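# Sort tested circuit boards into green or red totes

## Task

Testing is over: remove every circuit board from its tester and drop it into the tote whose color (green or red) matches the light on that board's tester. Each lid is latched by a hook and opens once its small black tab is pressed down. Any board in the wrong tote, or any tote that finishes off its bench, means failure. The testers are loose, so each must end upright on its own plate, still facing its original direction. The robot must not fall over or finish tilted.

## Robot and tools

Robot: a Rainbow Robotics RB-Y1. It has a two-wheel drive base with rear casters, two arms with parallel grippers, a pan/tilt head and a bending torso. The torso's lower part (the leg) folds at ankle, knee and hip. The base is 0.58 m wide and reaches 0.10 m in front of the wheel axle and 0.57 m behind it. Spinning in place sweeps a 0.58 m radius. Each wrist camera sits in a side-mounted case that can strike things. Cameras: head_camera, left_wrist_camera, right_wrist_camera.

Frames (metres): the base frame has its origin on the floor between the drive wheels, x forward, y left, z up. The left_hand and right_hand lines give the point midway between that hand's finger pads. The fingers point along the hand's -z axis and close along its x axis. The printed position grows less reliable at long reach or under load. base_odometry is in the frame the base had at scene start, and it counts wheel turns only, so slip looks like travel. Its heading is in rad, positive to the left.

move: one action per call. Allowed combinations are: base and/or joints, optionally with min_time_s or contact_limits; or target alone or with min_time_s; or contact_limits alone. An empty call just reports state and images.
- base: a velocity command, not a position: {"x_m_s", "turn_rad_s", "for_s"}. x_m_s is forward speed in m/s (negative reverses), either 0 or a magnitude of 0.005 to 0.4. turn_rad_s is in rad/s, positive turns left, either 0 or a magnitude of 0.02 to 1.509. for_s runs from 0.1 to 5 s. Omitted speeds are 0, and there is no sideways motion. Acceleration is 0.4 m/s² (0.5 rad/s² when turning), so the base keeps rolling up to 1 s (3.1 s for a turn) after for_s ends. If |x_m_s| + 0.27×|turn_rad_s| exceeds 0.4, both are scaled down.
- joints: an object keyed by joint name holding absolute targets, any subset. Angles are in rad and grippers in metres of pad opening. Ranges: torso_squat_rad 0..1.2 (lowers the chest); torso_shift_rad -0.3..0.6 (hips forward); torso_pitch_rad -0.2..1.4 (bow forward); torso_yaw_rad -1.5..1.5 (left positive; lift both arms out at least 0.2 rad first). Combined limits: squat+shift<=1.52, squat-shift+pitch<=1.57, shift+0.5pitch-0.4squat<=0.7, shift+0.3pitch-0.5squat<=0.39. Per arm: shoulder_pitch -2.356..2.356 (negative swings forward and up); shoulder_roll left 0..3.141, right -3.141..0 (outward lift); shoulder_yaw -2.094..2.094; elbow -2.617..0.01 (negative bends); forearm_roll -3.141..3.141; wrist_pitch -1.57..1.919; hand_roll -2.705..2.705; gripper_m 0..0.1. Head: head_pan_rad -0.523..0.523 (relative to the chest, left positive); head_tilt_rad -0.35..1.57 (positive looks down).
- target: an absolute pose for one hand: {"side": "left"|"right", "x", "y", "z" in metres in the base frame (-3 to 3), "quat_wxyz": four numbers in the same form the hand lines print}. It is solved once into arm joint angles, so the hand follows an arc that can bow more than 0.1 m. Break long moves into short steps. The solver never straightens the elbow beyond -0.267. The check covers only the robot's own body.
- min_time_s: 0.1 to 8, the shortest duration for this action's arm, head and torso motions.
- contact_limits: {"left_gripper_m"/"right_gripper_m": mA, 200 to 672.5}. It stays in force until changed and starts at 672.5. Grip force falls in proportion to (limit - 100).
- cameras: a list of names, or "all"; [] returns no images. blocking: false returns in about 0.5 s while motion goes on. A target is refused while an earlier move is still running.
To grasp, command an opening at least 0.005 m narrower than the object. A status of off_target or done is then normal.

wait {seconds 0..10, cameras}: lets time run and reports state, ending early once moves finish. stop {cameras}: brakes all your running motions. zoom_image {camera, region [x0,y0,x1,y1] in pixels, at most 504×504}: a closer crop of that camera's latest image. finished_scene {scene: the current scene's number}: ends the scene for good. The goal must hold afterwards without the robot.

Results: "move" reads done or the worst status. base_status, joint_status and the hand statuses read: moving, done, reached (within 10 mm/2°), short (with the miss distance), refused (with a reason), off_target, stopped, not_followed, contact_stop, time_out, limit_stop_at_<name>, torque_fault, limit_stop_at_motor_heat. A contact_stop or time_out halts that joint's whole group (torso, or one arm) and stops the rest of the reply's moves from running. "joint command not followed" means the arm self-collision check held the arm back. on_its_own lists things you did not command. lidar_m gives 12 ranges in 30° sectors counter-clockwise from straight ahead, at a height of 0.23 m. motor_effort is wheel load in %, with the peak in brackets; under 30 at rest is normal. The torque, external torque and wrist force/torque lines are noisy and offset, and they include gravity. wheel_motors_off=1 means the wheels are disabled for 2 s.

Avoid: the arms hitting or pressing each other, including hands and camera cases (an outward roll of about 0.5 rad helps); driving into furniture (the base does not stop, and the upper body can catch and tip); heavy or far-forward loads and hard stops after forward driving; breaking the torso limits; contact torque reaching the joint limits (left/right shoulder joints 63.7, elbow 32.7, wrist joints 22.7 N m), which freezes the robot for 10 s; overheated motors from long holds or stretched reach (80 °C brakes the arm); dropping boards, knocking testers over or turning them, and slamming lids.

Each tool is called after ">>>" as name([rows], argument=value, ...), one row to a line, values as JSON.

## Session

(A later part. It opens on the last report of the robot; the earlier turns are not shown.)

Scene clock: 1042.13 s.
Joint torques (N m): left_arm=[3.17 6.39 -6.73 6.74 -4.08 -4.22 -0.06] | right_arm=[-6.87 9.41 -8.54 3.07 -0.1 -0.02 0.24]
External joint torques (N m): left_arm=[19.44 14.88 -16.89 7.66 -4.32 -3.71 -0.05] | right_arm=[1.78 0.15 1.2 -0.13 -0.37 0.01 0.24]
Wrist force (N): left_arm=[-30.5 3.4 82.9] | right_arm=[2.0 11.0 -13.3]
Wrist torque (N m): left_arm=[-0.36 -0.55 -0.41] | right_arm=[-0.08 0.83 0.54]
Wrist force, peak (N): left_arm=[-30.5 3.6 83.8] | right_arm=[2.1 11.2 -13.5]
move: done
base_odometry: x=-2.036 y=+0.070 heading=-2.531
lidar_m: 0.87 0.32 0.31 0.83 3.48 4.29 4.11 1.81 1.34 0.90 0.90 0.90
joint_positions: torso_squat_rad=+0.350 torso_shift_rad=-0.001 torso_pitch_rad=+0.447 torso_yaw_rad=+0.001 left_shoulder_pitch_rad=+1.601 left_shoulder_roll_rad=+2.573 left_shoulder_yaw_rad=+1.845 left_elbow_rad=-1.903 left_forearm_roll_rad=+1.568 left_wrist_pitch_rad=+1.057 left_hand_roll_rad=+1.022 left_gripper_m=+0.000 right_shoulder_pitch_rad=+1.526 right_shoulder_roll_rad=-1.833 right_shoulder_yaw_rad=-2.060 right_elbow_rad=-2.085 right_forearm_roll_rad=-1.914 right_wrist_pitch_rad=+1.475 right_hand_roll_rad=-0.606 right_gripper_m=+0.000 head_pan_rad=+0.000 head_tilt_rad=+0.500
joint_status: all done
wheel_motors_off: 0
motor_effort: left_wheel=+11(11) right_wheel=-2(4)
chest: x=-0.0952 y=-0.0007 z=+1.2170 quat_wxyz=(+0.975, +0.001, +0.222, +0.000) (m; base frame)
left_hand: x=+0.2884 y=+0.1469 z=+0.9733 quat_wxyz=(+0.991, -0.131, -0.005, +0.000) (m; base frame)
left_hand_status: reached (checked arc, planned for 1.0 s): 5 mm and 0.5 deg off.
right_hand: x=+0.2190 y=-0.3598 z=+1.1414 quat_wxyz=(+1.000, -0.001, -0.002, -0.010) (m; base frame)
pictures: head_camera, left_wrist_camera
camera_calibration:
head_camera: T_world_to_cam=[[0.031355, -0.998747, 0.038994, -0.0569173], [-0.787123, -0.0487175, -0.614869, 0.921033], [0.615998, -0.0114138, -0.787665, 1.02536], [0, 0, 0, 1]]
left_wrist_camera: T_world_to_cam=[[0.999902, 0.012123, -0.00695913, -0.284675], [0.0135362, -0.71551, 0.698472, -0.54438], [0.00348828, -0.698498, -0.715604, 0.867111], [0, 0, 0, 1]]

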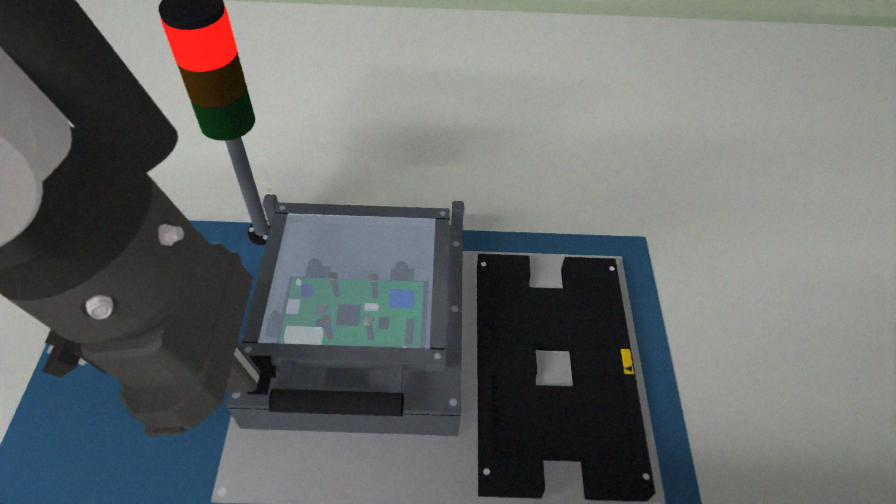

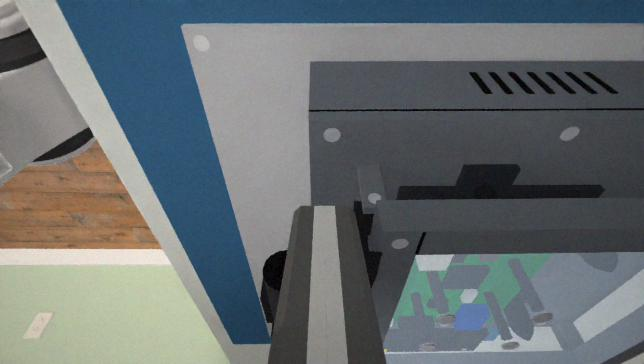

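>>> move(target={"side":"left","x":0.287,"y":0.147,"z":0.995,"quat_wxyz":[0.991,-0.13,0,0]}, min_time_s=1, cameras=["head_camera","left_wrist_camera"])

>>> zoom_image(camera="left_wrist_camera", region=[230, 80, 480, 280])

>>> zoom_image(camera="head_camera", region=[200, 320, 350, 440])

Scene clock: 1051.23 s.
Joint torques (N m): left_arm=[-16.31 -9.05 11.31 -1.15 0.53 -0.13 0.44] | right_arm=[-6.75 9.65 -8.77 2.84 -0.04 -0.11 0.21]
External joint torques (N m): left_arm=[-0.11 -0.71 1.06 -0.54 0.26 0.36 0.45] | right_arm=[1.91 0.34 0.97 -0.35 -0.3 -0.09 0.21]
Wrist force (N): left_arm=[-1.5 2.2 -8.9] | right_arm=[2.1 10.8 -12.9]
Wrist torque (N m): left_arm=[-0.21 -0.40 -0.17] | right_arm=[-0.06 0.83 0.54]
Wrist force, peak (N): left_arm=[-30.6 3.4 83.7] | right_arm=[2.3 11.1 -13.5]
move: done
base_odometry: x=-2.036 y=+0.070 heading=-2.531
lidar_m: 0.87 0.32 0.31 0.82 3.49 4.28 4.10 1.80 1.33 0.89 0.91 0.91
joint_positions: torso_squat_rad=+0.350 torso_shift_rad=+0.000 torso_pitch_rad=+0.450 torso_yaw_rad=+0.000 left_shoulder_pitch_rad=+1.565 left_shoulder_roll_rad=+2.547 left_shoulder_yaw_rad=+1.869 left_elbow_rad=-1.925 left_forearm_roll_rad=+1.618 left_wrist_pitch_rad=+1.103 left_hand_roll_rad=+1.024 left_gripper_m=+0.000 right_shoulder_pitch_rad=+1.526 right_shoulder_roll_rad=-1.833 right_shoulder_yaw_rad=-2.060 right_elbow_rad=-2.085 right_forearm_roll_rad=-1.914 right_wrist_pitch_rad=+1.475 right_hand_roll_rad=-0.606 right_gripper_m=+0.000 head_pan_rad=+0.000 head_tilt_rad=+0.500
joint_status: all done
wheel_motors_off: 0
motor_effort: left_wheel=+8(12) right_wheel=-2(4)
chest: x=-0.0936 y=-0.0007 z=+1.2167 quat_wxyz=(+0.975, +0.000, +0.223, +0.000) (m; base frame)
left_hand: x=+0.2880 y=+0.1467 z=+0.9934 quat_wxyz=(+0.991, -0.130, +0.002, +0.000) (m; base frame)
left_hand_status: reached (checked arc, planned for 1.0 s): 2 mm and 0.2 deg off.
right_hand: x=+0.2202 y=-0.3600 z=+1.1403 quat_wxyz=(+1.000, -0.001, +0.000, -0.010) (m; base frame)
pictures: head_camera, left_wrist_camera
camera_calibration:
head_camera: T_world_to_cam=[[0.0309629, -0.998754, 0.0391477, -0.0571783], [-0.788918, -0.0484689, -0.612584, 0.919144], [0.613718, -0.0119169, -0.789435, 1.02607], [0, 0, 0, 1]]
left_wrist_camera: T_world_to_cam=[[0.999755, 0.0110869, -0.0191531, -0.271828], [0.0213017, -0.716727, 0.697029, -0.559128], [-0.00599961, -0.697266, -0.716787, 0.885101], [0, 0, 0, 1]]

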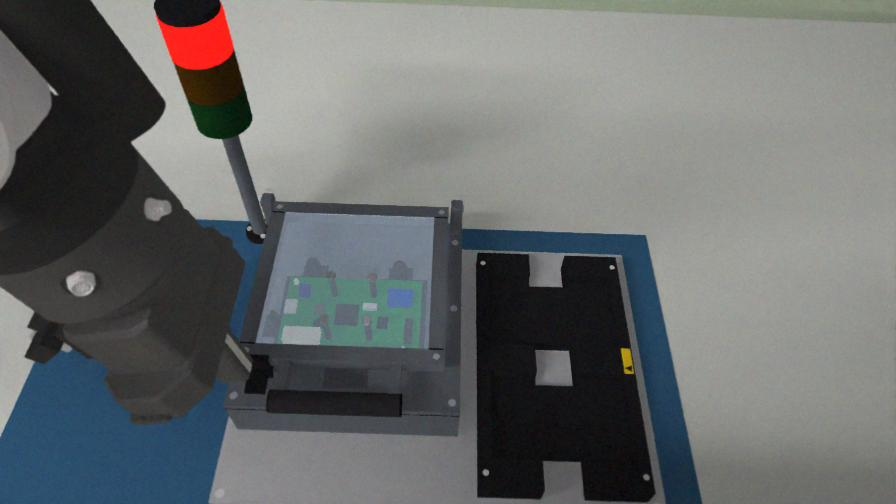

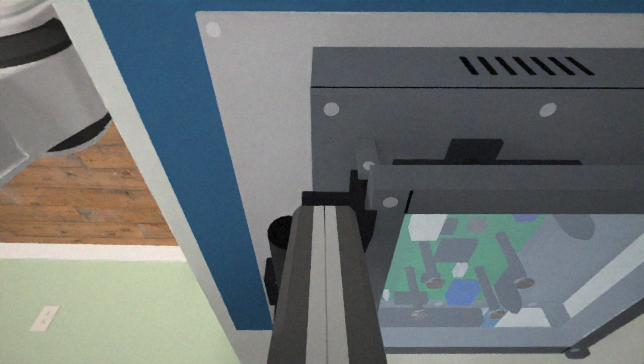

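Scaled by 2.016 from the camera's 644x364 image, which has a finer 920x520 frame.

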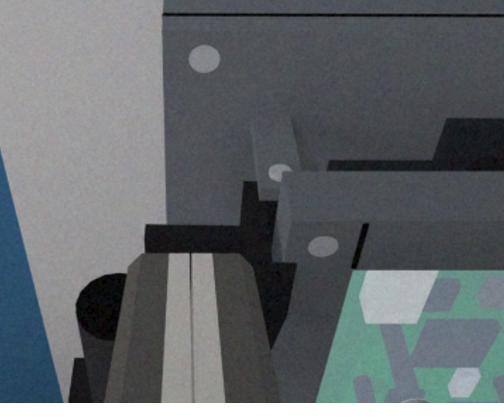

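Scaled by 3.360 from the camera's 896x504 image, which has a finer 1280x720 frame.

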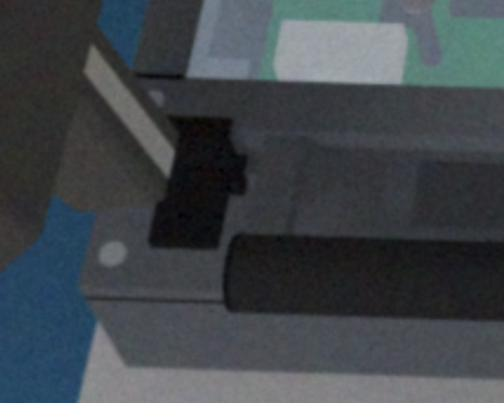

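>>> move(target={"side":"left","x":0.2785,"y":0.149,"z":0.979,"quat_wxyz":[0.991,-0.13,0,0]}, min_time_s=1.5, cameras=["left_wrist_camera"])

>>> move(target={"side":"left","x":0.2785,"y":0.149,"z":0.972,"quat_wxyz":[0.991,-0.13,0,0]}, min_time_s=1.5, cameras=["head_camera","left_wrist_camera"])

Scene clock: 1062.60 s.
Wrist force, peak (N): left_arm=[-1.6 2.4 -9.3] | right_arm=[2.0 11.2 -13.3]
move: done
joint_status: all done
wheel_motors_off: 0
motor_effort: left_wheel=+8(9) right_wheel=-4(4)
left_hand_status: reached (checked arc, planned for 1.5 s): 1 mm and 0.2 deg off.
pictures: left_wrist_camera
camera_calibration:
left_wrist_camera: T_world_to_cam=[[0.999782, 0.00973421, -0.0184811, -0.26275], [0.0198723, -0.715804, 0.698019, -0.548889], [-0.00643418, -0.698234, -0.715841, 0.876017], [0, 0, 0, 1]]

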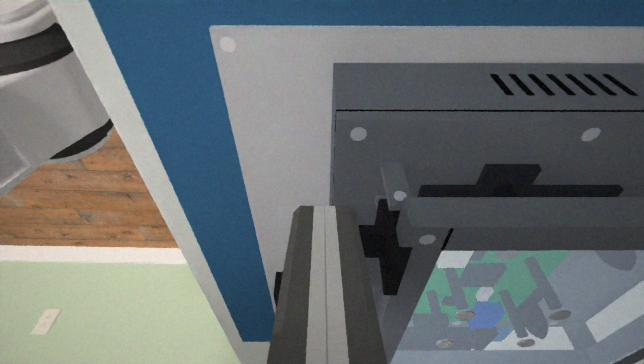

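Scene clock: 1064.43 s.
Joint torques (N m): left_arm=[-12.1 -5.04 7.11 0.94 -0.22 -1.2 0.63] | right_arm=[-6.8 9.23 -8.71 2.87 -0.06 -0.11 0.22]
External joint torques (N m): left_arm=[3.67 3.42 -2.91 1.94 -0.47 -0.7 0.63] | right_arm=[1.86 -0.07 1.03 -0.32 -0.32 -0.09 0.22]
Wrist force (N): left_arm=[-4.6 2.9 -0.4] | right_arm=[2.0 11.1 -13.3]
Wrist torque (N m): left_arm=[-0.27 -0.38 -0.17] | right_arm=[-0.11 0.84 0.55]
Wrist force, peak (N): left_arm=[-1.7 2.3 -9.1] | right_arm=[2.0 11.1 -13.6]
move: done
base_odometry: x=-2.036 y=+0.070 heading=-2.531
lidar_m: 0.87 0.32 0.31 0.81 3.48 4.29 4.11 1.81 1.34 0.90 0.89 0.90
joint_positions: torso_squat_rad=+0.350 torso_shift_rad=+0.000 torso_pitch_rad=+0.450 torso_yaw_rad=+0.000 left_shoulder_pitch_rad=+1.608 left_shoulder_roll_rad=+2.548 left_shoulder_yaw_rad=+1.842 left_elbow_rad=-1.951 left_forearm_roll_rad=+1.559 left_wrist_pitch_rad=+1.052 left_hand_roll_rad=+1.046 left_gripper_m=+0.000 right_shoulder_pitch_rad=+1.526 right_shoulder_roll_rad=-1.833 right_shoulder_yaw_rad=-2.060 right_elbow_rad=-2.085 right_forearm_roll_rad=-1.914 right_wrist_pitch_rad=+1.475 right_hand_roll_rad=-0.606 right_gripper_m=+0.000 head_pan_rad=+0.000 head_tilt_rad=+0.500
joint_status: all done
wheel_motors_off: 0
motor_effort: left_wheel=+7(9) right_wheel=-4(4)
chest: x=-0.0936 y=-0.0007 z=+1.2167 quat_wxyz=(+0.975, +0.000, +0.223, +0.000) (m; base frame)
left_hand: x=+0.2786 y=+0.1490 z=+0.9727 quat_wxyz=(+0.991, -0.130, -0.001, +0.000) (m; base frame)
left_hand_status: reached (checked arc, planned for 1.5 s): 1 mm and 0.1 deg off.
right_hand: x=+0.2202 y=-0.3600 z=+1.1403 quat_wxyz=(+1.000, -0.001, +0.000, -0.010) (m; base frame)
pictures: head_camera, left_wrist_camera
camera_calibration:
head_camera: T_world_to_cam=[[0.0309604, -0.998754, 0.0391492, -0.0571798], [-0.788902, -0.0484681, -0.612605, 0.919153], [0.613739, -0.0119184, -0.789419, 1.02607], [0, 0, 0, 1]]
left_wrist_camera: T_world_to_cam=[[0.999825, 0.0113373, -0.0148768, -0.267142], [0.0185, -0.716667, 0.69717, -0.54223], [-0.0027577, -0.697323, -0.716752, 0.870915], [0, 0, 0, 1]]

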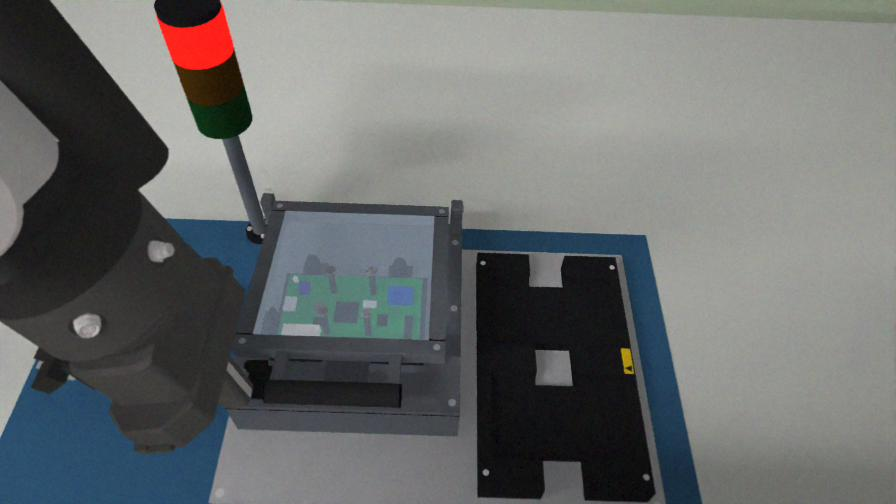

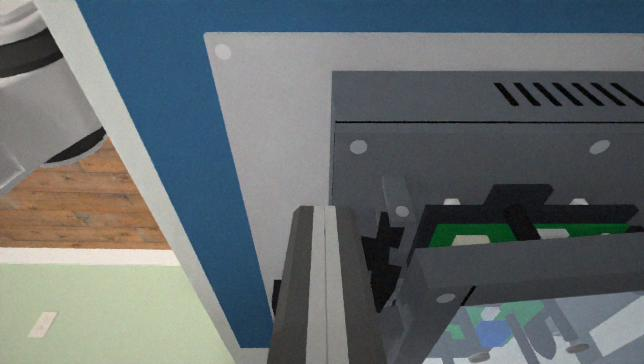

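>>> move(target={"side":"left","x":0.277,"y":0.153,"z":1.0,"quat_wxyz":[0.991,-0.13,0,0]}, min_time_s=1, cameras=[])

>>> move(target={"side":"left","x":0.25,"y":0.22,"z":1.07,"quat_wxyz":[0.991,-0.13,0,0]}, min_time_s=1.5, cameras=[])

>>> move(target={"side":"left","x":0.22,"y":0.32,"z":1.12,"quat_wxyz":[0.991,-0.13,0,0]}, min_time_s=1, cameras=["head_camera"])

>>> move(target={"side":"right","x":0.2,"y":-0.25,"z":1.1,"quat_wxyz":[0.6744,0.2126,-0.6744,0.2126]}, min_time_s=2, cameras=["head_camera"])

Scene clock: 1074.90 s.
Wrist force, peak (N): left_arm=[-1.2 2.1 -9.5] | right_arm=[2.2 11.2 -13.4]
move: done
joint_status: all done
wheel_motors_off: 0
motor_effort: left_wheel=+7(8) right_wheel=-3(4)
left_hand_status: reached (checked arc, planned for 1.0 s): 0 mm and 0.0 deg off.
pictures: none

Scene clock: 1076.73 s.
Wrist force, peak (N): left_arm=[-1.3 2.3 -9.3] | right_arm=[2.0 11.2 -13.3]
move: done
joint_status: all done
wheel_motors_off: 0
motor_effort: left_wheel=+7(8) right_wheel=-2(4)
left_hand_status: reached (checked arc, planned for 1.5 s): 0 mm and 0.0 deg off.
pictures: none

Scene clock: 1078.07 s.
Wrist force, peak (N): left_arm=[-1.3 2.0 -9.4] | right_arm=[2.2 11.1 -13.5]
move: done
joint_status: all done
wheel_motors_off: 0
motor_effort: left_wheel=+5(8) right_wheel=-2(5)
left_hand_status: reached (checked arc, planned for 1.0 s): 0 mm and 0.1 deg off.
pictures: head_camera
camera_calibration:
head_camera: T_world_to_cam=[[0.0309256, -0.998754, 0.039163, -0.0572074], [-0.788988, -0.0484474, -0.612496, 0.919071], [0.61363, -0.0119573, -0.789503, 1.0261], [0, 0, 0, 1]]

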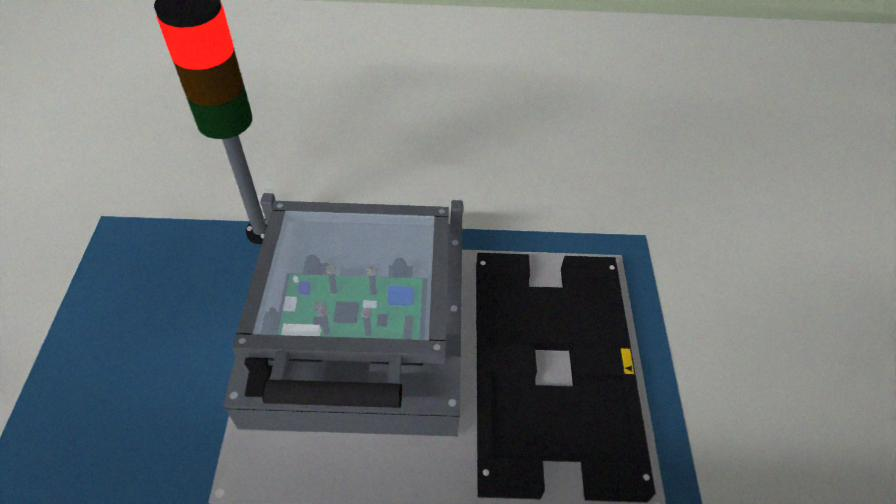

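Scene clock: 1080.47 s.
Joint torques (N m): left_arm=[-7.17 -8.3 9.92 3.33 0.62 -0.18 0.07] | right_arm=[4.4 -5.83 -5.33 -7.13 -1.37 0 -0.31]
External joint torques (N m): left_arm=[0.85 0.62 0.65 0.51 0.17 0.13 0.07] | right_arm=[0.26 0.38 0.31 1.16 -0.13 0.08 -0.37]
Wrist force (N): left_arm=[-1.8 2.1 -8.9] | right_arm=[-4.4 11.2 -7.2]
Wrist torque (N m): left_arm=[-0.20 -0.42 -0.18] | right_arm=[-0.20 0.46 0.45]
Wrist force, peak (N): left_arm=[-1.8 2.1 -9.1] | right_arm=[2.2 11.5 -13.4]
move: done
base_odometry: x=-2.036 y=+0.070 heading=-2.531
lidar_m: 0.87 0.32 0.31 0.83 3.48 4.28 4.10 1.81 1.34 0.90 0.90 0.90
joint_positions: torso_squat_rad=+0.350 torso_shift_rad=+0.000 torso_pitch_rad=+0.450 torso_yaw_rad=+0.000 left_shoulder_pitch_rad=+1.567 left_shoulder_roll_rad=+1.805 left_shoulder_yaw_rad=+1.963 left_elbow_rad=-2.070 left_forearm_roll_rad=+2.115 left_wrist_pitch_rad=+1.244 left_hand_roll_rad=+0.445 left_gripper_m=+0.000 right_shoulder_pitch_rad=+0.443 right_shoulder_roll_rad=-0.421 right_shoulder_yaw_rad=-0.430 right_elbow_rad=-2.376 right_forearm_roll_rad=-2.223 right_wrist_pitch_rad=+0.695 right_hand_roll_rad=+1.531 right_gripper_m=+0.000 head_pan_rad=+0.000 head_tilt_rad=+0.500
joint_status: all done
wheel_motors_off: 0
motor_effort: left_wheel=+4(6) right_wheel=-2(5)
chest: x=-0.0935 y=-0.0007 z=+1.2167 quat_wxyz=(+0.975, +0.000, +0.223, +0.000) (m; base frame)
left_hand: x=+0.2201 y=+0.3198 z=+1.1200 quat_wxyz=(+0.992, -0.130, -0.001, +0.000) (m; base frame)
right_hand: x=+0.2000 y=-0.2498 z=+1.1005 quat_wxyz=(+0.675, +0.212, -0.674, +0.212) (m; base frame)
right_hand_status: reached (checked arc, planned for 2.0 s): 1 mm and 0.1 deg off.
pictures: head_camera
camera_calibration:
head_camera: T_world_to_cam=[[0.0309602, -0.998753, 0.0391613, -0.0572049], [-0.789069, -0.0484721, -0.612389, 0.918988], [0.613524, -0.0119413, -0.789586, 1.02613], [0, 0, 0, 1]]

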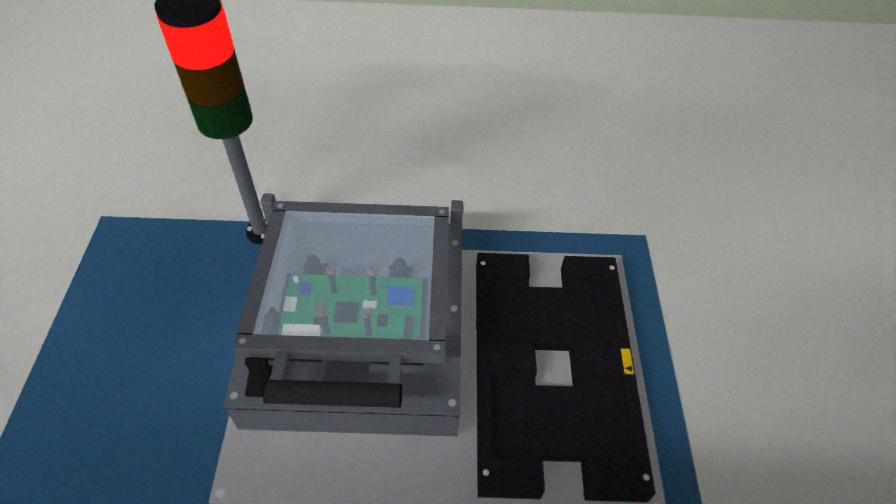

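>>> move(target={"side":"right","x":0.171,"y":-0.041,"z":1.02,"quat_wxyz":[0.6744,0.2126,-0.6744,0.2126]}, min_time_s=1.5, cameras=[])

>>> move(target={"side":"right","x":0.181,"y":-0.011,"z":0.942,"quat_wxyz":[0.6744,0.2126,-0.6744,0.2126]}, min_time_s=1.5, cameras=["head_camera"])

>>> move(target={"side":"right","x":0.231,"y":0.023,"z":0.936,"quat_wxyz":[0.6744,0.2126,-0.6744,0.2126]}, min_time_s=1.5, cameras=["head_camera","left_wrist_camera"])

Scene clock: 1089.67 s.
Wrist force, peak (N): left_arm=[-2.1 2.2 -9.1] | right_arm=[-5.6 11.3 -6.9]
move: done
joint_status: all done
wheel_motors_off: 0
motor_effort: left_wheel=+5(6) right_wheel=-3(5)
right_hand_status: reached (checked arc, planned for 1.5 s): 1 mm and 0.2 deg off.
pictures: none

Scene clock: 1091.50 s.
Wrist force, peak (N): left_arm=[-1.8 2.3 -9.0] | right_arm=[-4.3 11.3 -7.4]
move: done
joint_status: all done
wheel_motors_off: 0
motor_effort: left_wheel=+3(6) right_wheel=-4(5)
right_hand_status: reached (checked arc, planned for 1.5 s): 0 mm and 0.2 deg off.
pictures: head_camera
camera_calibration:
head_camera: T_world_to_cam=[[0.0309481, -0.998754, 0.0391505, -0.0572027], [-0.78907, -0.048456, -0.612389, 0.918988], [0.613523, -0.0119402, -0.789586, 1.02613], [0, 0, 0, 1]]

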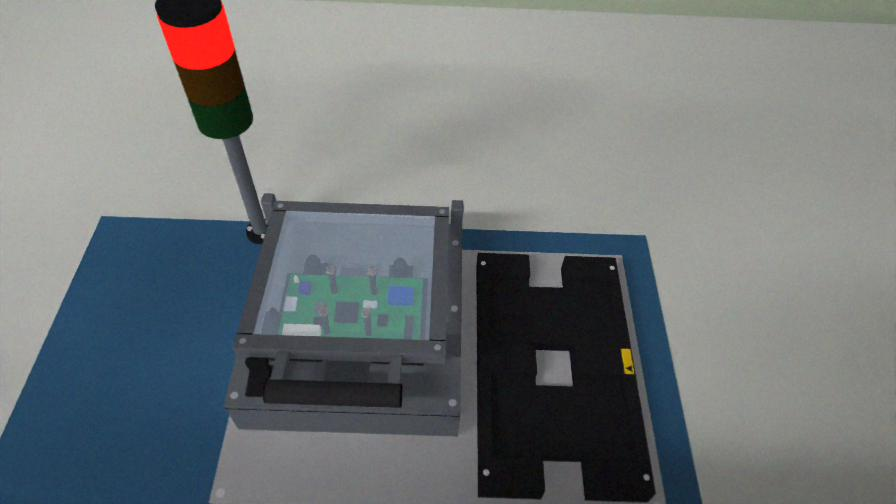

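Scene clock: 1093.33 s.
Joint torques (N m): left_arm=[-7.02 -8.74 9.92 3.39 0.57 -0.11 0.1] | right_arm=[-2.72 6.18 3.25 -8.16 -0.97 1.38 0.29]
External joint torques (N m): left_arm=[0.99 0.18 0.64 0.57 0.13 0.19 0.1] | right_arm=[-1.5 1.66 0.58 1.88 -0.48 -0.29 0.23]
Wrist force (N): left_arm=[-1.7 1.9 -8.7] | right_arm=[-4.2 10.8 -7.0]
Wrist torque (N m): left_arm=[-0.18 -0.39 -0.18] | right_arm=[-0.13 0.49 0.45]
Wrist force, peak (N): left_arm=[-1.9 2.2 -9.0] | right_arm=[-4.5 11.2 -7.2]
move: done
base_odometry: x=-2.036 y=+0.070 heading=-2.531
lidar_m: 0.87 0.31 0.31 0.82 3.48 4.29 4.11 1.81 1.34 0.89 0.90 0.91
joint_positions: torso_squat_rad=+0.350 torso_shift_rad=+0.000 torso_pitch_rad=+0.450 torso_yaw_rad=+0.000 left_shoulder_pitch_rad=+1.567 left_shoulder_roll_rad=+1.805 left_shoulder_yaw_rad=+1.963 left_elbow_rad=-2.070 left_forearm_roll_rad=+2.115 left_wrist_pitch_rad=+1.244 left_hand_roll_rad=+0.445 left_gripper_m=+0.000 right_shoulder_pitch_rad=+0.088 right_shoulder_roll_rad=+0.000 right_shoulder_yaw_rad=+0.424 right_elbow_rad=-1.783 right_forearm_roll_rad=-2.270 right_wrist_pitch_rad=+0.347 right_hand_roll_rad=+2.505 right_gripper_m=+0.000 head_pan_rad=+0.000 head_tilt_rad=+0.500
joint_status: all done
wheel_motors_off: 0
motor_effort: left_wheel=+5(5) right_wheel=-4(5)
chest: x=-0.0935 y=-0.0007 z=+1.2167 quat_wxyz=(+0.975, +0.000, +0.223, +0.000) (m; base frame)
left_hand: x=+0.2201 y=+0.3198 z=+1.1200 quat_wxyz=(+0.992, -0.130, -0.001, +0.000) (m; base frame)
right_hand: x=+0.2310 y=+0.0227 z=+0.9360 quat_wxyz=(+0.675, +0.213, -0.673, +0.213) (m; base frame)
right_hand_status: reached (checked arc, planned for 1.5 s): 0 mm and 0.2 deg off.
pictures: head_camera, left_wrist_camera
camera_calibration:
head_camera: T_world_to_cam=[[0.0309481, -0.998754, 0.0391503, -0.0572025], [-0.78907, -0.0484558, -0.612389, 0.918987], [0.613523, -0.0119401, -0.789586, 1.02613], [0, 0, 0, 1]]
left_wrist_camera: T_world_to_cam=[[0.999816, 0.0124892, -0.0145785, -0.209093], [0.0191153, -0.717561, 0.696233, -0.520267], [-0.00176555, -0.696384, -0.717667, 1.09587], [0, 0, 0, 1]]

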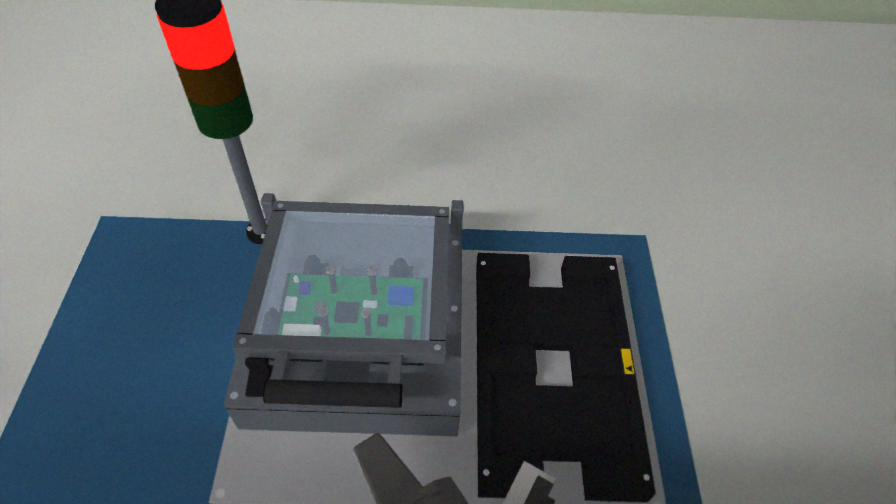

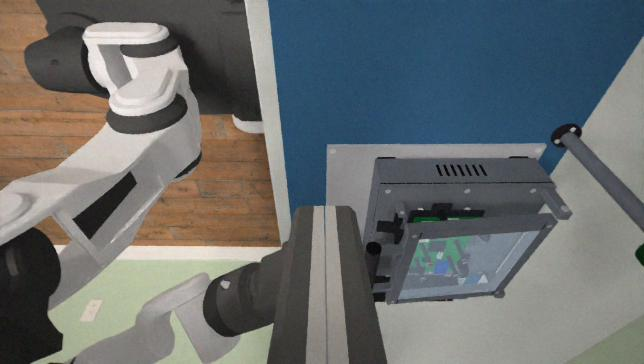

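>>> move(target={"side":"right","x":0.251,"y":0.034,"z":0.94,"quat_wxyz":[0.6744,0.2126,-0.6744,0.2126]}, min_time_s=1, cameras=["head_camera"])

>>> move(target={"side":"right","x":0.258,"y":0.037,"z":0.975,"quat_wxyz":[0.6744,0.2126,-0.6744,0.2126]}, min_time_s=1.5, cameras=["head_camera"])

>>> move(target={"side":"right","x":0.276,"y":0.04,"z":1.01,"quat_wxyz":[0.6744,0.2126,-0.6744,0.2126]}, min_time_s=1.5, cameras=["head_camera"])

Scene clock: 1101.23 s.
Wrist force, peak (N): left_arm=[-1.5 2.1 -9.2] | right_arm=[-4.3 11.3 -7.2]
move: done
joint_status: all done
wheel_motors_off: 0
motor_effort: left_wheel=+4(5) right_wheel=-4(4)
right_hand_status: reached (checked arc, planned for 1.0 s): 0 mm and 0.1 deg off.
pictures: head_camera
camera_calibration:
head_camera: T_world_to_cam=[[0.0309482, -0.998754, 0.0391503, -0.0572025], [-0.78907, -0.048456, -0.612389, 0.918987], [0.613523, -0.01194, -0.789586, 1.02613], [0, 0, 0, 1]]

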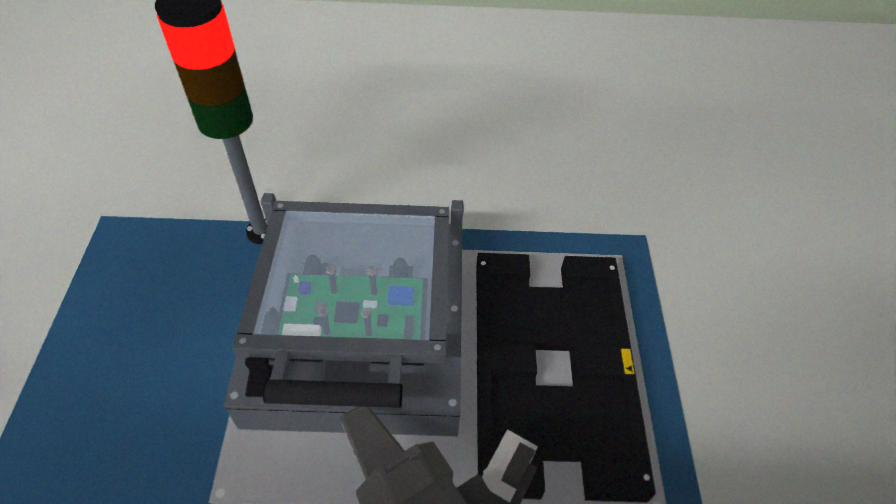

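Scene clock: 1103.07 s.
Wrist force, peak (N): left_arm=[-1.7 2.1 -9.1] | right_arm=[-10.1 12.6 -7.9]
move: done
joint_status: all done
wheel_motors_off: 0
motor_effort: left_wheel=+5(6) right_wheel=-3(5)
right_hand_status: reached (checked arc, planned for 1.5 s): 1 mm and 0.2 deg off.
pictures: head_camera
camera_calibration:
head_camera: T_world_to_cam=[[0.030949, -0.998754, 0.03915, -0.0572019], [-0.789082, -0.0484561, -0.612374, 0.91897], [0.613508, -0.0119402, -0.789599, 1.02614], [0, 0, 0, 1]]

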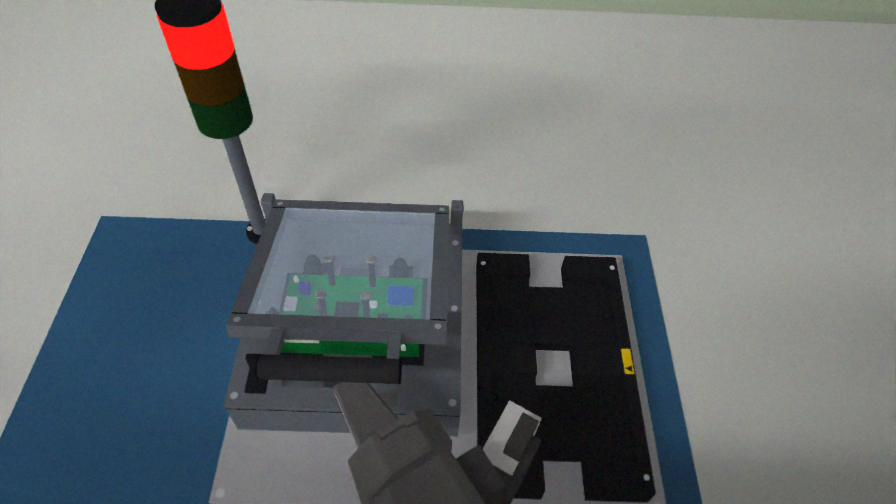

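Scene clock: 1104.90 s.
Joint torques (N m): left_arm=[-7.05 -8.57 9.84 3.3 0.52 -0.12 0.16] | right_arm=[-8.11 3.79 1.93 -12.93 -0.3 2.44 -0.2]
External joint torques (N m): left_arm=[0.96 0.36 0.57 0.48 0.08 0.18 0.16] | right_arm=[-3.3 0.21 1.7 -1.77 -0.41 0.97 -0.26]
Wrist force (N): left_arm=[-1.6 2.1 -8.9] | right_arm=[-10.9 9.1 -7.2]
Wrist torque (N m): left_arm=[-0.22 -0.40 -0.18] | right_arm=[-0.13 0.55 0.38]
Wrist force, peak (N): left_arm=[-1.7 2.2 -9.0] | right_arm=[-10.6 11.3 -7.9]
move: done
base_odometry: x=-2.036 y=+0.070 heading=-2.531
lidar_m: 0.87 0.31 0.31 0.82 3.49 4.28 4.11 1.81 1.34 0.90 0.91 0.91
joint_positions: torso_squat_rad=+0.350 torso_shift_rad=+0.000 torso_pitch_rad=+0.450 torso_yaw_rad=+0.000 left_shoulder_pitch_rad=+1.567 left_shoulder_roll_rad=+1.805 left_shoulder_yaw_rad=+1.963 left_elbow_rad=-2.070 left_forearm_roll_rad=+2.115 left_wrist_pitch_rad=+1.244 left_hand_roll_rad=+0.445 left_gripper_m=+0.000 right_shoulder_pitch_rad=-0.162 right_shoulder_roll_rad=-0.201 right_shoulder_yaw_rad=+0.606 right_elbow_rad=-1.996 right_forearm_roll_rad=-2.323 right_wrist_pitch_rad=-0.110 right_hand_roll_rad=+2.355 right_gripper_m=+0.000 head_pan_rad=+0.000 head_tilt_rad=+0.500
joint_status: all done
wheel_motors_off: 0
motor_effort: left_wheel=+4(5) right_wheel=-3(5)
chest: x=-0.0934 y=-0.0007 z=+1.2167 quat_wxyz=(+0.975, +0.000, +0.223, +0.000) (m; base frame)
left_hand: x=+0.2201 y=+0.3198 z=+1.1200 quat_wxyz=(+0.992, -0.130, -0.001, +0.000) (m; base frame)
right_hand: x=+0.2759 y=+0.0393 z=+1.0090 quat_wxyz=(+0.674, +0.211, -0.676, +0.211) (m; base frame)
right_hand_status: reached (checked arc, planned for 1.5 s): 1 mm and 0.3 deg off.
pictures: head_camera
camera_calibration:
head_camera: T_world_to_cam=[[0.0309501, -0.998754, 0.0391491, -0.0572011], [-0.789095, -0.0484561, -0.612358, 0.918956], [0.613491, -0.0119398, -0.789611, 1.02615], [0, 0, 0, 1]]

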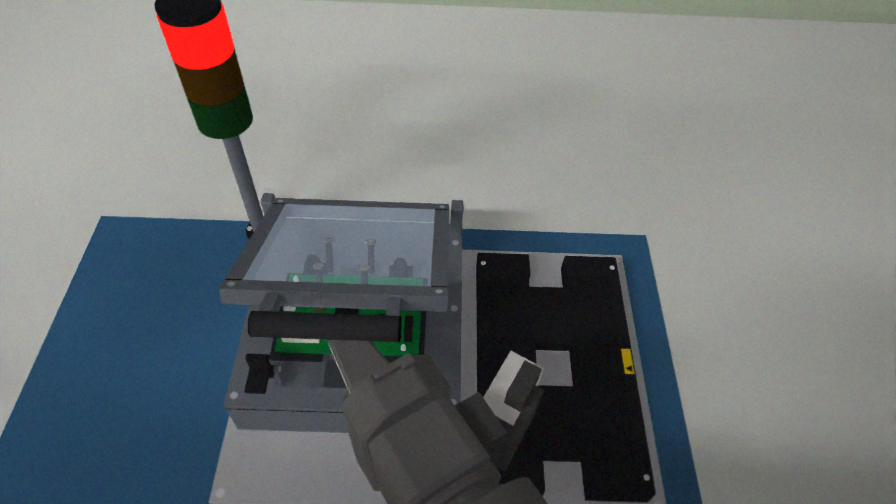

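>>> move(target={"side":"right","x":0.296,"y":0.04,"z":1.038,"quat_wxyz":[0.6744,0.2126,-0.6744,0.2126]}, min_time_s=1.5, cameras=["head_camera"])

>>> move(target={"side":"right","x":0.321,"y":0.04,"z":1.06,"quat_wxyz":[0.6744,0.2126,-0.6744,0.2126]}, min_time_s=1.5, cameras=["head_camera","left_wrist_camera"])

Scene clock: 1110.60 s.
Wrist force, peak (N): left_arm=[-1.7 2.1 -9.1] | right_arm=[-10.4 12.5 -8.1]
move: done
joint_status: all done
wheel_motors_off: 0
motor_effort: left_wheel=+4(5) right_wheel=-2(5)
right_hand_status: reached (checked arc, planned for 1.5 s): 1 mm and 0.1 deg off.
pictures: head_camera
camera_calibration:
head_camera: T_world_to_cam=[[0.0309509, -0.998754, 0.0391484, -0.0572003], [-0.789108, -0.0484562, -0.612341, 0.918941], [0.613475, -0.0119398, -0.789624, 1.02615], [0, 0, 0, 1]]

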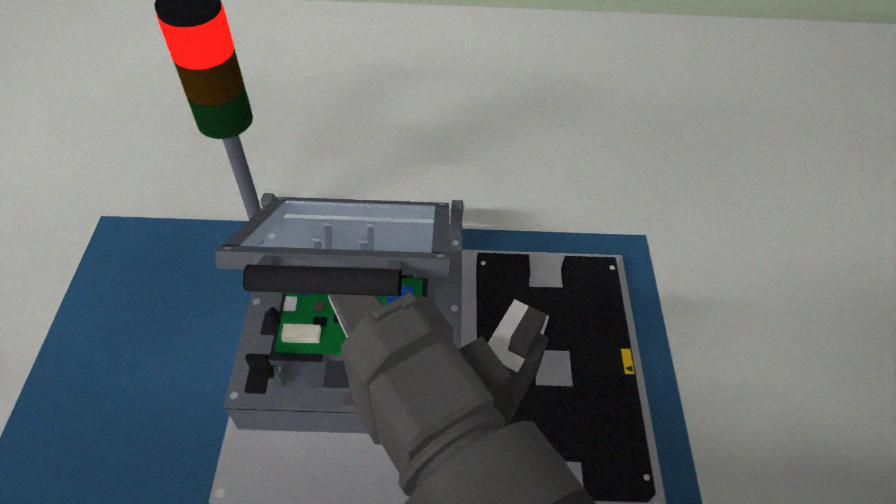

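Scene clock: 1112.43 s.
Joint torques (N m): left_arm=[-7.17 -8.66 9.87 3.35 0.62 -0.21 0.18] | right_arm=[-10.12 -0.52 -5.43 -8.88 0.38 -0.14 0.35]
External joint torques (N m): left_arm=[0.85 0.27 0.59 0.52 0.18 0.09 0.18] | right_arm=[-1.1 -1.98 -2.44 1.89 -0.15 -1.59 0.29]
Wrist force (N): left_arm=[-1.5 2.1 -8.6] | right_arm=[-2.7 17.9 -3.1]
Wrist torque (N m): left_arm=[-0.22 -0.37 -0.18] | right_arm=[-0.02 0.41 0.41]
Wrist force, peak (N): left_arm=[-1.8 2.3 -9.0] | right_arm=[-3.6 18.5 -2.7]
move: done
base_odometry: x=-2.036 y=+0.070 heading=-2.531
lidar_m: 0.87 0.32 0.31 0.82 3.48 4.29 4.10 1.80 1.33 0.89 0.90 0.91
joint_positions: torso_squat_rad=+0.350 torso_shift_rad=+0.000 torso_pitch_rad=+0.450 torso_yaw_rad=+0.000 left_shoulder_pitch_rad=+1.567 left_shoulder_roll_rad=+1.805 left_shoulder_yaw_rad=+1.963 left_elbow_rad=-2.070 left_forearm_roll_rad=+2.115 left_wrist_pitch_rad=+1.244 left_hand_roll_rad=+0.445 left_gripper_m=+0.000 right_shoulder_pitch_rad=-0.443 right_shoulder_roll_rad=-0.359 right_shoulder_yaw_rad=+0.656 right_elbow_rad=-2.075 right_forearm_roll_rad=-2.544 right_wrist_pitch_rad=-0.394 right_hand_roll_rad=+2.339 right_gripper_m=+0.000 head_pan_rad=+0.000 head_tilt_rad=+0.500
joint_status: all done
wheel_motors_off: 0
motor_effort: left_wheel=+3(5) right_wheel=-3(5)
chest: x=-0.0935 y=-0.0007 z=+1.2167 quat_wxyz=(+0.975, +0.000, +0.223, +0.000) (m; base frame)
left_hand: x=+0.2201 y=+0.3198 z=+1.1200 quat_wxyz=(+0.992, -0.130, -0.001, +0.000) (m; base frame)
right_hand: x=+0.3206 y=+0.0403 z=+1.0601 quat_wxyz=(+0.674, +0.213, -0.675, +0.212) (m; base frame)
right_hand_status: reached (checked arc, planned for 1.5 s): 0 mm and 0.1 deg off.
pictures: head_camera, left_wrist_camera
camera_calibration:
head_camera: T_world_to_cam=[[0.0309542, -0.998754, 0.0391477, -0.0571974], [-0.789058, -0.0484593, -0.612405, 0.918974], [0.613539, -0.0119333, -0.789575, 1.02615], [0, 0, 0, 1]]
left_wrist_camera: T_world_to_cam=[[0.999816, 0.0124966, -0.0145587, -0.209073], [0.0191069, -0.717563, 0.696231, -0.520266], [-0.00174626, -0.696381, -0.71767, 1.09588], [0, 0, 0, 1]]

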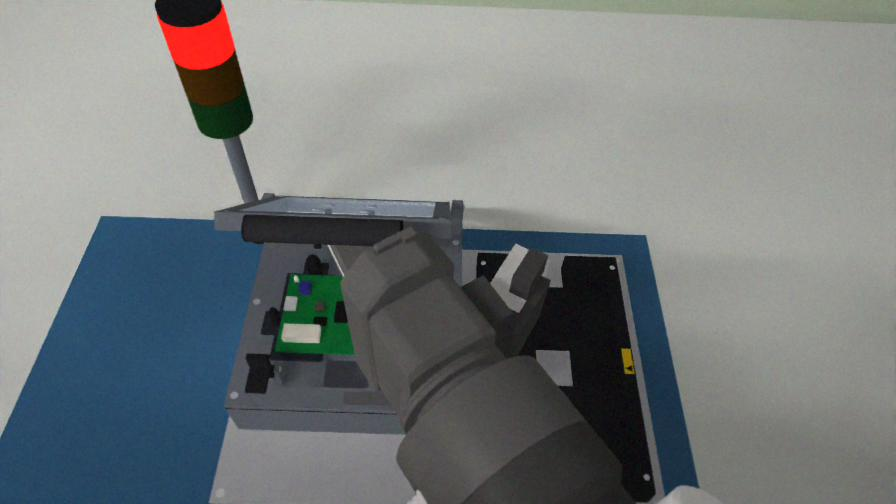

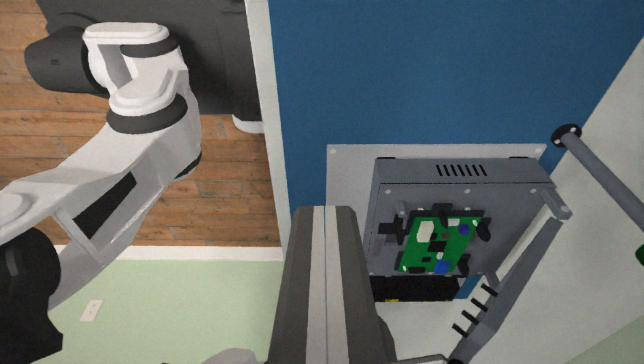

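Now retreat and push the crossbar.

>>> move(target={"side":"right","x":0.299,"y":0.014,"z":1.05,"quat_wxyz":[0.6744,0.2126,-0.6744,0.2126]}, min_time_s=1.5, cameras=["head_camera"])

>>> move(target={"side":"right","x":0.326,"y":0.032,"z":1.06,"quat_wxyz":[0.6744,0.2126,-0.6744,0.2126]}, min_time_s=1.5, cameras=[])

>>> move(target={"side":"right","x":0.351,"y":0.039,"z":1.065,"quat_wxyz":[0.6744,0.2126,-0.6744,0.2126]}, min_time_s=1.5, cameras=["head_camera","left_wrist_camera"])

Scene clock: 1120.57 s.
Wrist force, peak (N): left_arm=[-2.0 2.4 -9.0] | right_arm=[-12.3 11.8 -8.8]
move: done
joint_status: all done
wheel_motors_off: 0
motor_effort: left_wheel=+3(5) right_wheel=-2(5)
right_hand_status: reached (checked arc, planned for 1.5 s): 0 mm and 0.0 deg off.
pictures: head_camera
camera_calibration:
head_camera: T_world_to_cam=[[0.0309619, -0.998754, 0.0391432, -0.0571926], [-0.789102, -0.0484617, -0.612348, 0.91894], [0.613482, -0.0119285, -0.789619, 1.02615], [0, 0, 0, 1]]

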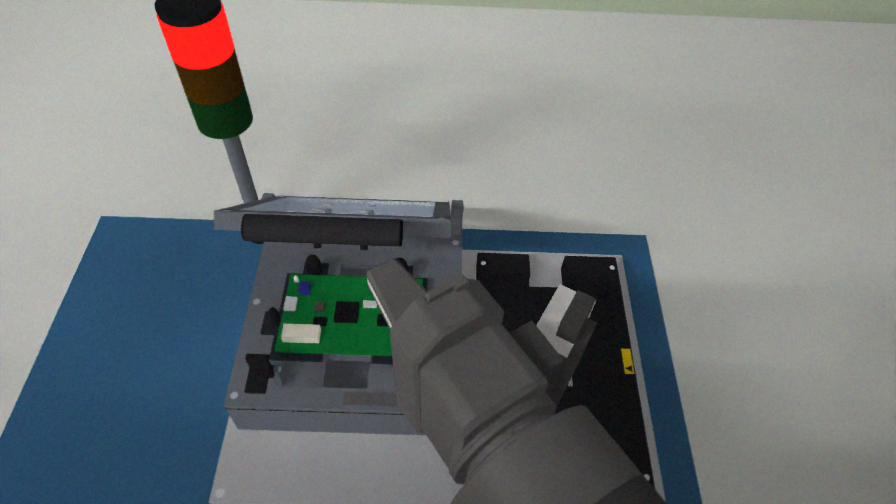

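Scene clock: 1122.40 s.
Wrist force, peak (N): left_arm=[-1.8 2.0 -9.2] | right_arm=[-7.9 15.4 -5.1]
move: done
joint_status: all done
wheel_motors_off: 0
motor_effort: left_wheel=+4(5) right_wheel=-3(5)
right_hand_status: reached (checked arc, planned for 1.5 s): 0 mm and 0.0 deg off.
pictures: none

Scene clock: 1124.23 s.
Joint torques (N m): left_arm=[-7.21 -8.44 9.89 3.13 0.54 -0.19 0] | right_arm=[-5.73 2.33 1.47 5.41 -2.93 -2.64 -0.58]
External joint torques (N m): left_arm=[0.8 0.47 0.62 0.3 0.1 0.11 0.01] | right_arm=[5.39 1.68 5.53 15.91 -3.48 -4.06 -0.64]
Wrist force (N): left_arm=[-1.7 2.1 -8.5] | right_arm=[26.0 4.0 26.1]
Wrist torque (N m): left_arm=[-0.22 -0.41 -0.18] | right_arm=[-0.63 -0.37 0.71]
Wrist force, peak (N): left_arm=[-1.7 2.1 -9.1] | right_arm=[26.4 4.0 25.9]
move: done
base_odometry: x=-2.036 y=+0.070 heading=-2.531
lidar_m: 0.86 0.32 0.31 0.82 3.47 4.28 4.11 1.80 1.33 0.89 0.91 0.91
joint_positions: torso_squat_rad=+0.350 torso_shift_rad=-0.001 torso_pitch_rad=+0.448 torso_yaw_rad=+0.000 left_shoulder_pitch_rad=+1.567 left_shoulder_roll_rad=+1.805 left_shoulder_yaw_rad=+1.963 left_elbow_rad=-2.069 left_forearm_roll_rad=+2.115 left_wrist_pitch_rad=+1.244 left_hand_roll_rad=+0.445 left_gripper_m=+0.000 right_shoulder_pitch_rad=-0.550 right_shoulder_roll_rad=-0.383 right_shoulder_yaw_rad=+0.627 right_elbow_rad=-2.008 right_forearm_roll_rad=-2.612 right_wrist_pitch_rad=-0.400 right_hand_roll_rad=+2.320 right_gripper_m=+0.000 head_pan_rad=+0.000 head_tilt_rad=+0.500
joint_status: all done
wheel_motors_off: 0
motor_effort: left_wheel=+4(5) right_wheel=-1(5)
chest: x=-0.0943 y=-0.0011 z=+1.2168 quat_wxyz=(+0.975, +0.001, +0.222, +0.000) (m; base frame)
left_hand: x=+0.2196 y=+0.3193 z=+1.1208 quat_wxyz=(+0.992, -0.129, -0.001, +0.000) (m; base frame)
right_hand: x=+0.3505 y=+0.0385 z=+1.0684 quat_wxyz=(+0.672, +0.213, -0.677, +0.212) (m; base frame)
right_hand_status: reached (checked arc, planned for 1.5 s): 3 mm and 0.4 deg off.
pictures: head_camera, left_wrist_camera
camera_calibration:
head_camera: T_world_to_cam=[[0.0305032, -0.998785, 0.0386998, -0.0570727], [-0.788216, -0.047845, -0.613536, 0.919877], [0.614643, -0.0117889, -0.788718, 1.02581], [0, 0, 0, 1]]
left_wrist_camera: T_world_to_cam=[[0.99984, 0.0121774, -0.0131253, -0.210042], [0.0178791, -0.717928, 0.695888, -0.520336], [-0.000948877, -0.696011, -0.71803, 1.09622], [0, 0, 0, 1]]

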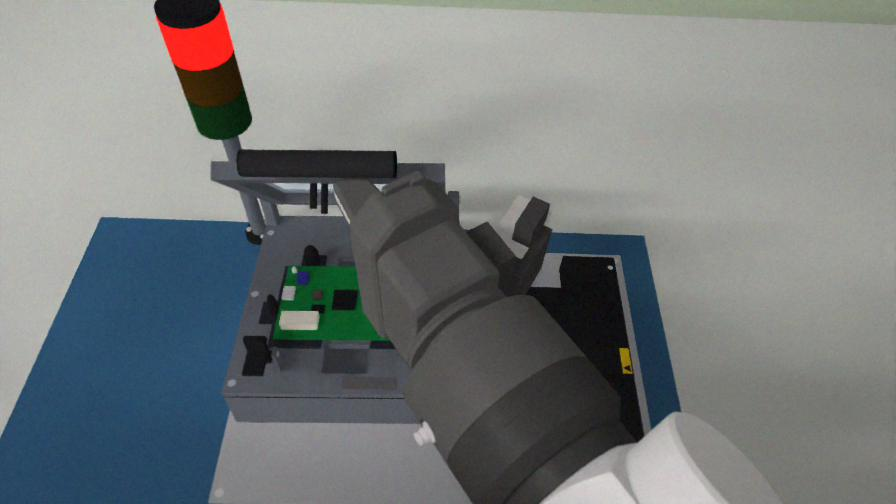

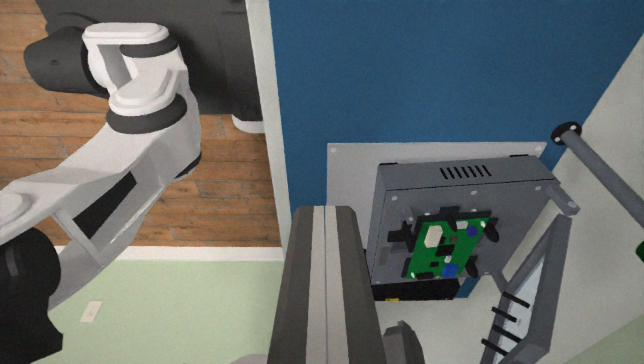

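>>> move(target={"side":"right","x":0.318,"y":0.015,"z":1.062,"quat_wxyz":[0.6744,0.2126,-0.6744,0.2126]}, min_time_s=1.5, cameras=["head_camera"])

Scene clock: 1130.50 s.
Joint torques (N m): left_arm=[-7 -8.35 9.81 3.24 0.62 -0.15 0.09] | right_arm=[-6.43 -1.08 -4.64 -9.76 0.68 1.67 -0.36]
External joint torques (N m): left_arm=[1.01 0.57 0.54 0.42 0.17 0.15 0.09] | right_arm=[2.12 -0.99 -1.08 0.89 0.16 0.25 -0.42]
Wrist force (N): left_arm=[-1.7 2.0 -8.7] | right_arm=[-4.3 10.9 -7.0]
Wrist torque (N m): left_arm=[-0.20 -0.41 -0.19] | right_arm=[-0.15 0.47 0.45]
Wrist force, peak (N): left_arm=[-2.1 2.2 -9.0] | right_arm=[26.0 4.0 26.2]
move: done
base_odometry: x=-2.036 y=+0.070 heading=-2.531
lidar_m: 0.87 0.32 0.31 0.82 3.48 4.28 4.10 1.81 1.34 0.89 0.92 0.91
joint_positions: torso_squat_rad=+0.350 torso_shift_rad=+0.000 torso_pitch_rad=+0.450 torso_yaw_rad=+0.000 left_shoulder_pitch_rad=+1.567 left_shoulder_roll_rad=+1.805 left_shoulder_yaw_rad=+1.963 left_elbow_rad=-2.069 left_forearm_roll_rad=+2.115 left_wrist_pitch_rad=+1.244 left_hand_roll_rad=+0.445 left_gripper_m=+0.000 right_shoulder_pitch_rad=-0.411 right_shoulder_roll_rad=-0.439 right_shoulder_yaw_rad=+0.627 right_elbow_rad=-2.128 right_forearm_roll_rad=-2.578 right_wrist_pitch_rad=-0.378 right_hand_roll_rad=+2.318 right_gripper_m=+0.000 head_pan_rad=+0.000 head_tilt_rad=+0.500
joint_status: all done
wheel_motors_off: 0
motor_effort: left_wheel=+4(6) right_wheel=-1(2)
chest: x=-0.0936 y=-0.0007 z=+1.2167 quat_wxyz=(+0.975, +0.000, +0.223, +0.000) (m; base frame)
left_hand: x=+0.2200 y=+0.3198 z=+1.1201 quat_wxyz=(+0.992, -0.130, -0.001, +0.000) (m; base frame)
right_hand: x=+0.3186 y=+0.0159 z=+1.0616 quat_wxyz=(+0.675, +0.213, -0.674, +0.213) (m; base frame)
right_hand_status: reached (checked arc, planned for 1.5 s): 1 mm and 0.1 deg off.
pictures: head_camera
camera_calibration:
head_camera: T_world_to_cam=[[0.0309106, -0.998757, 0.0391071, -0.057185], [-0.788936, -0.0484023, -0.612566, 0.919124], [0.613698, -0.0119182, -0.789451, 1.02608], [0, 0, 0, 1]]

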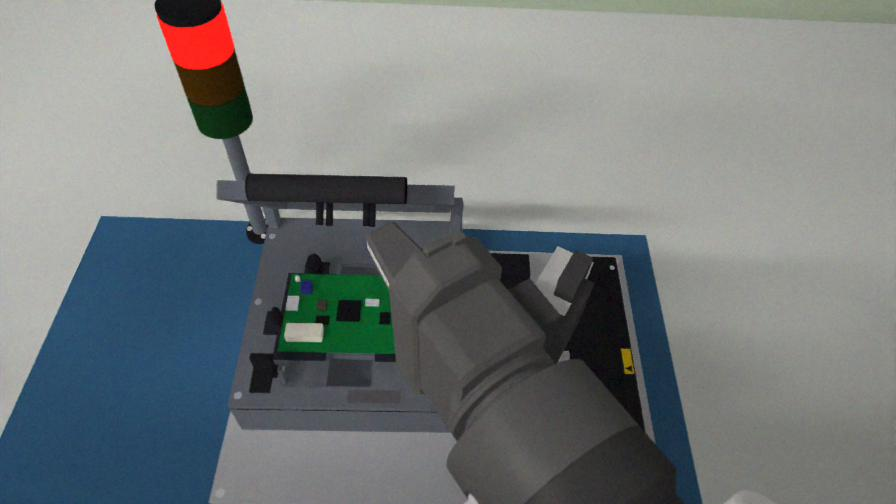

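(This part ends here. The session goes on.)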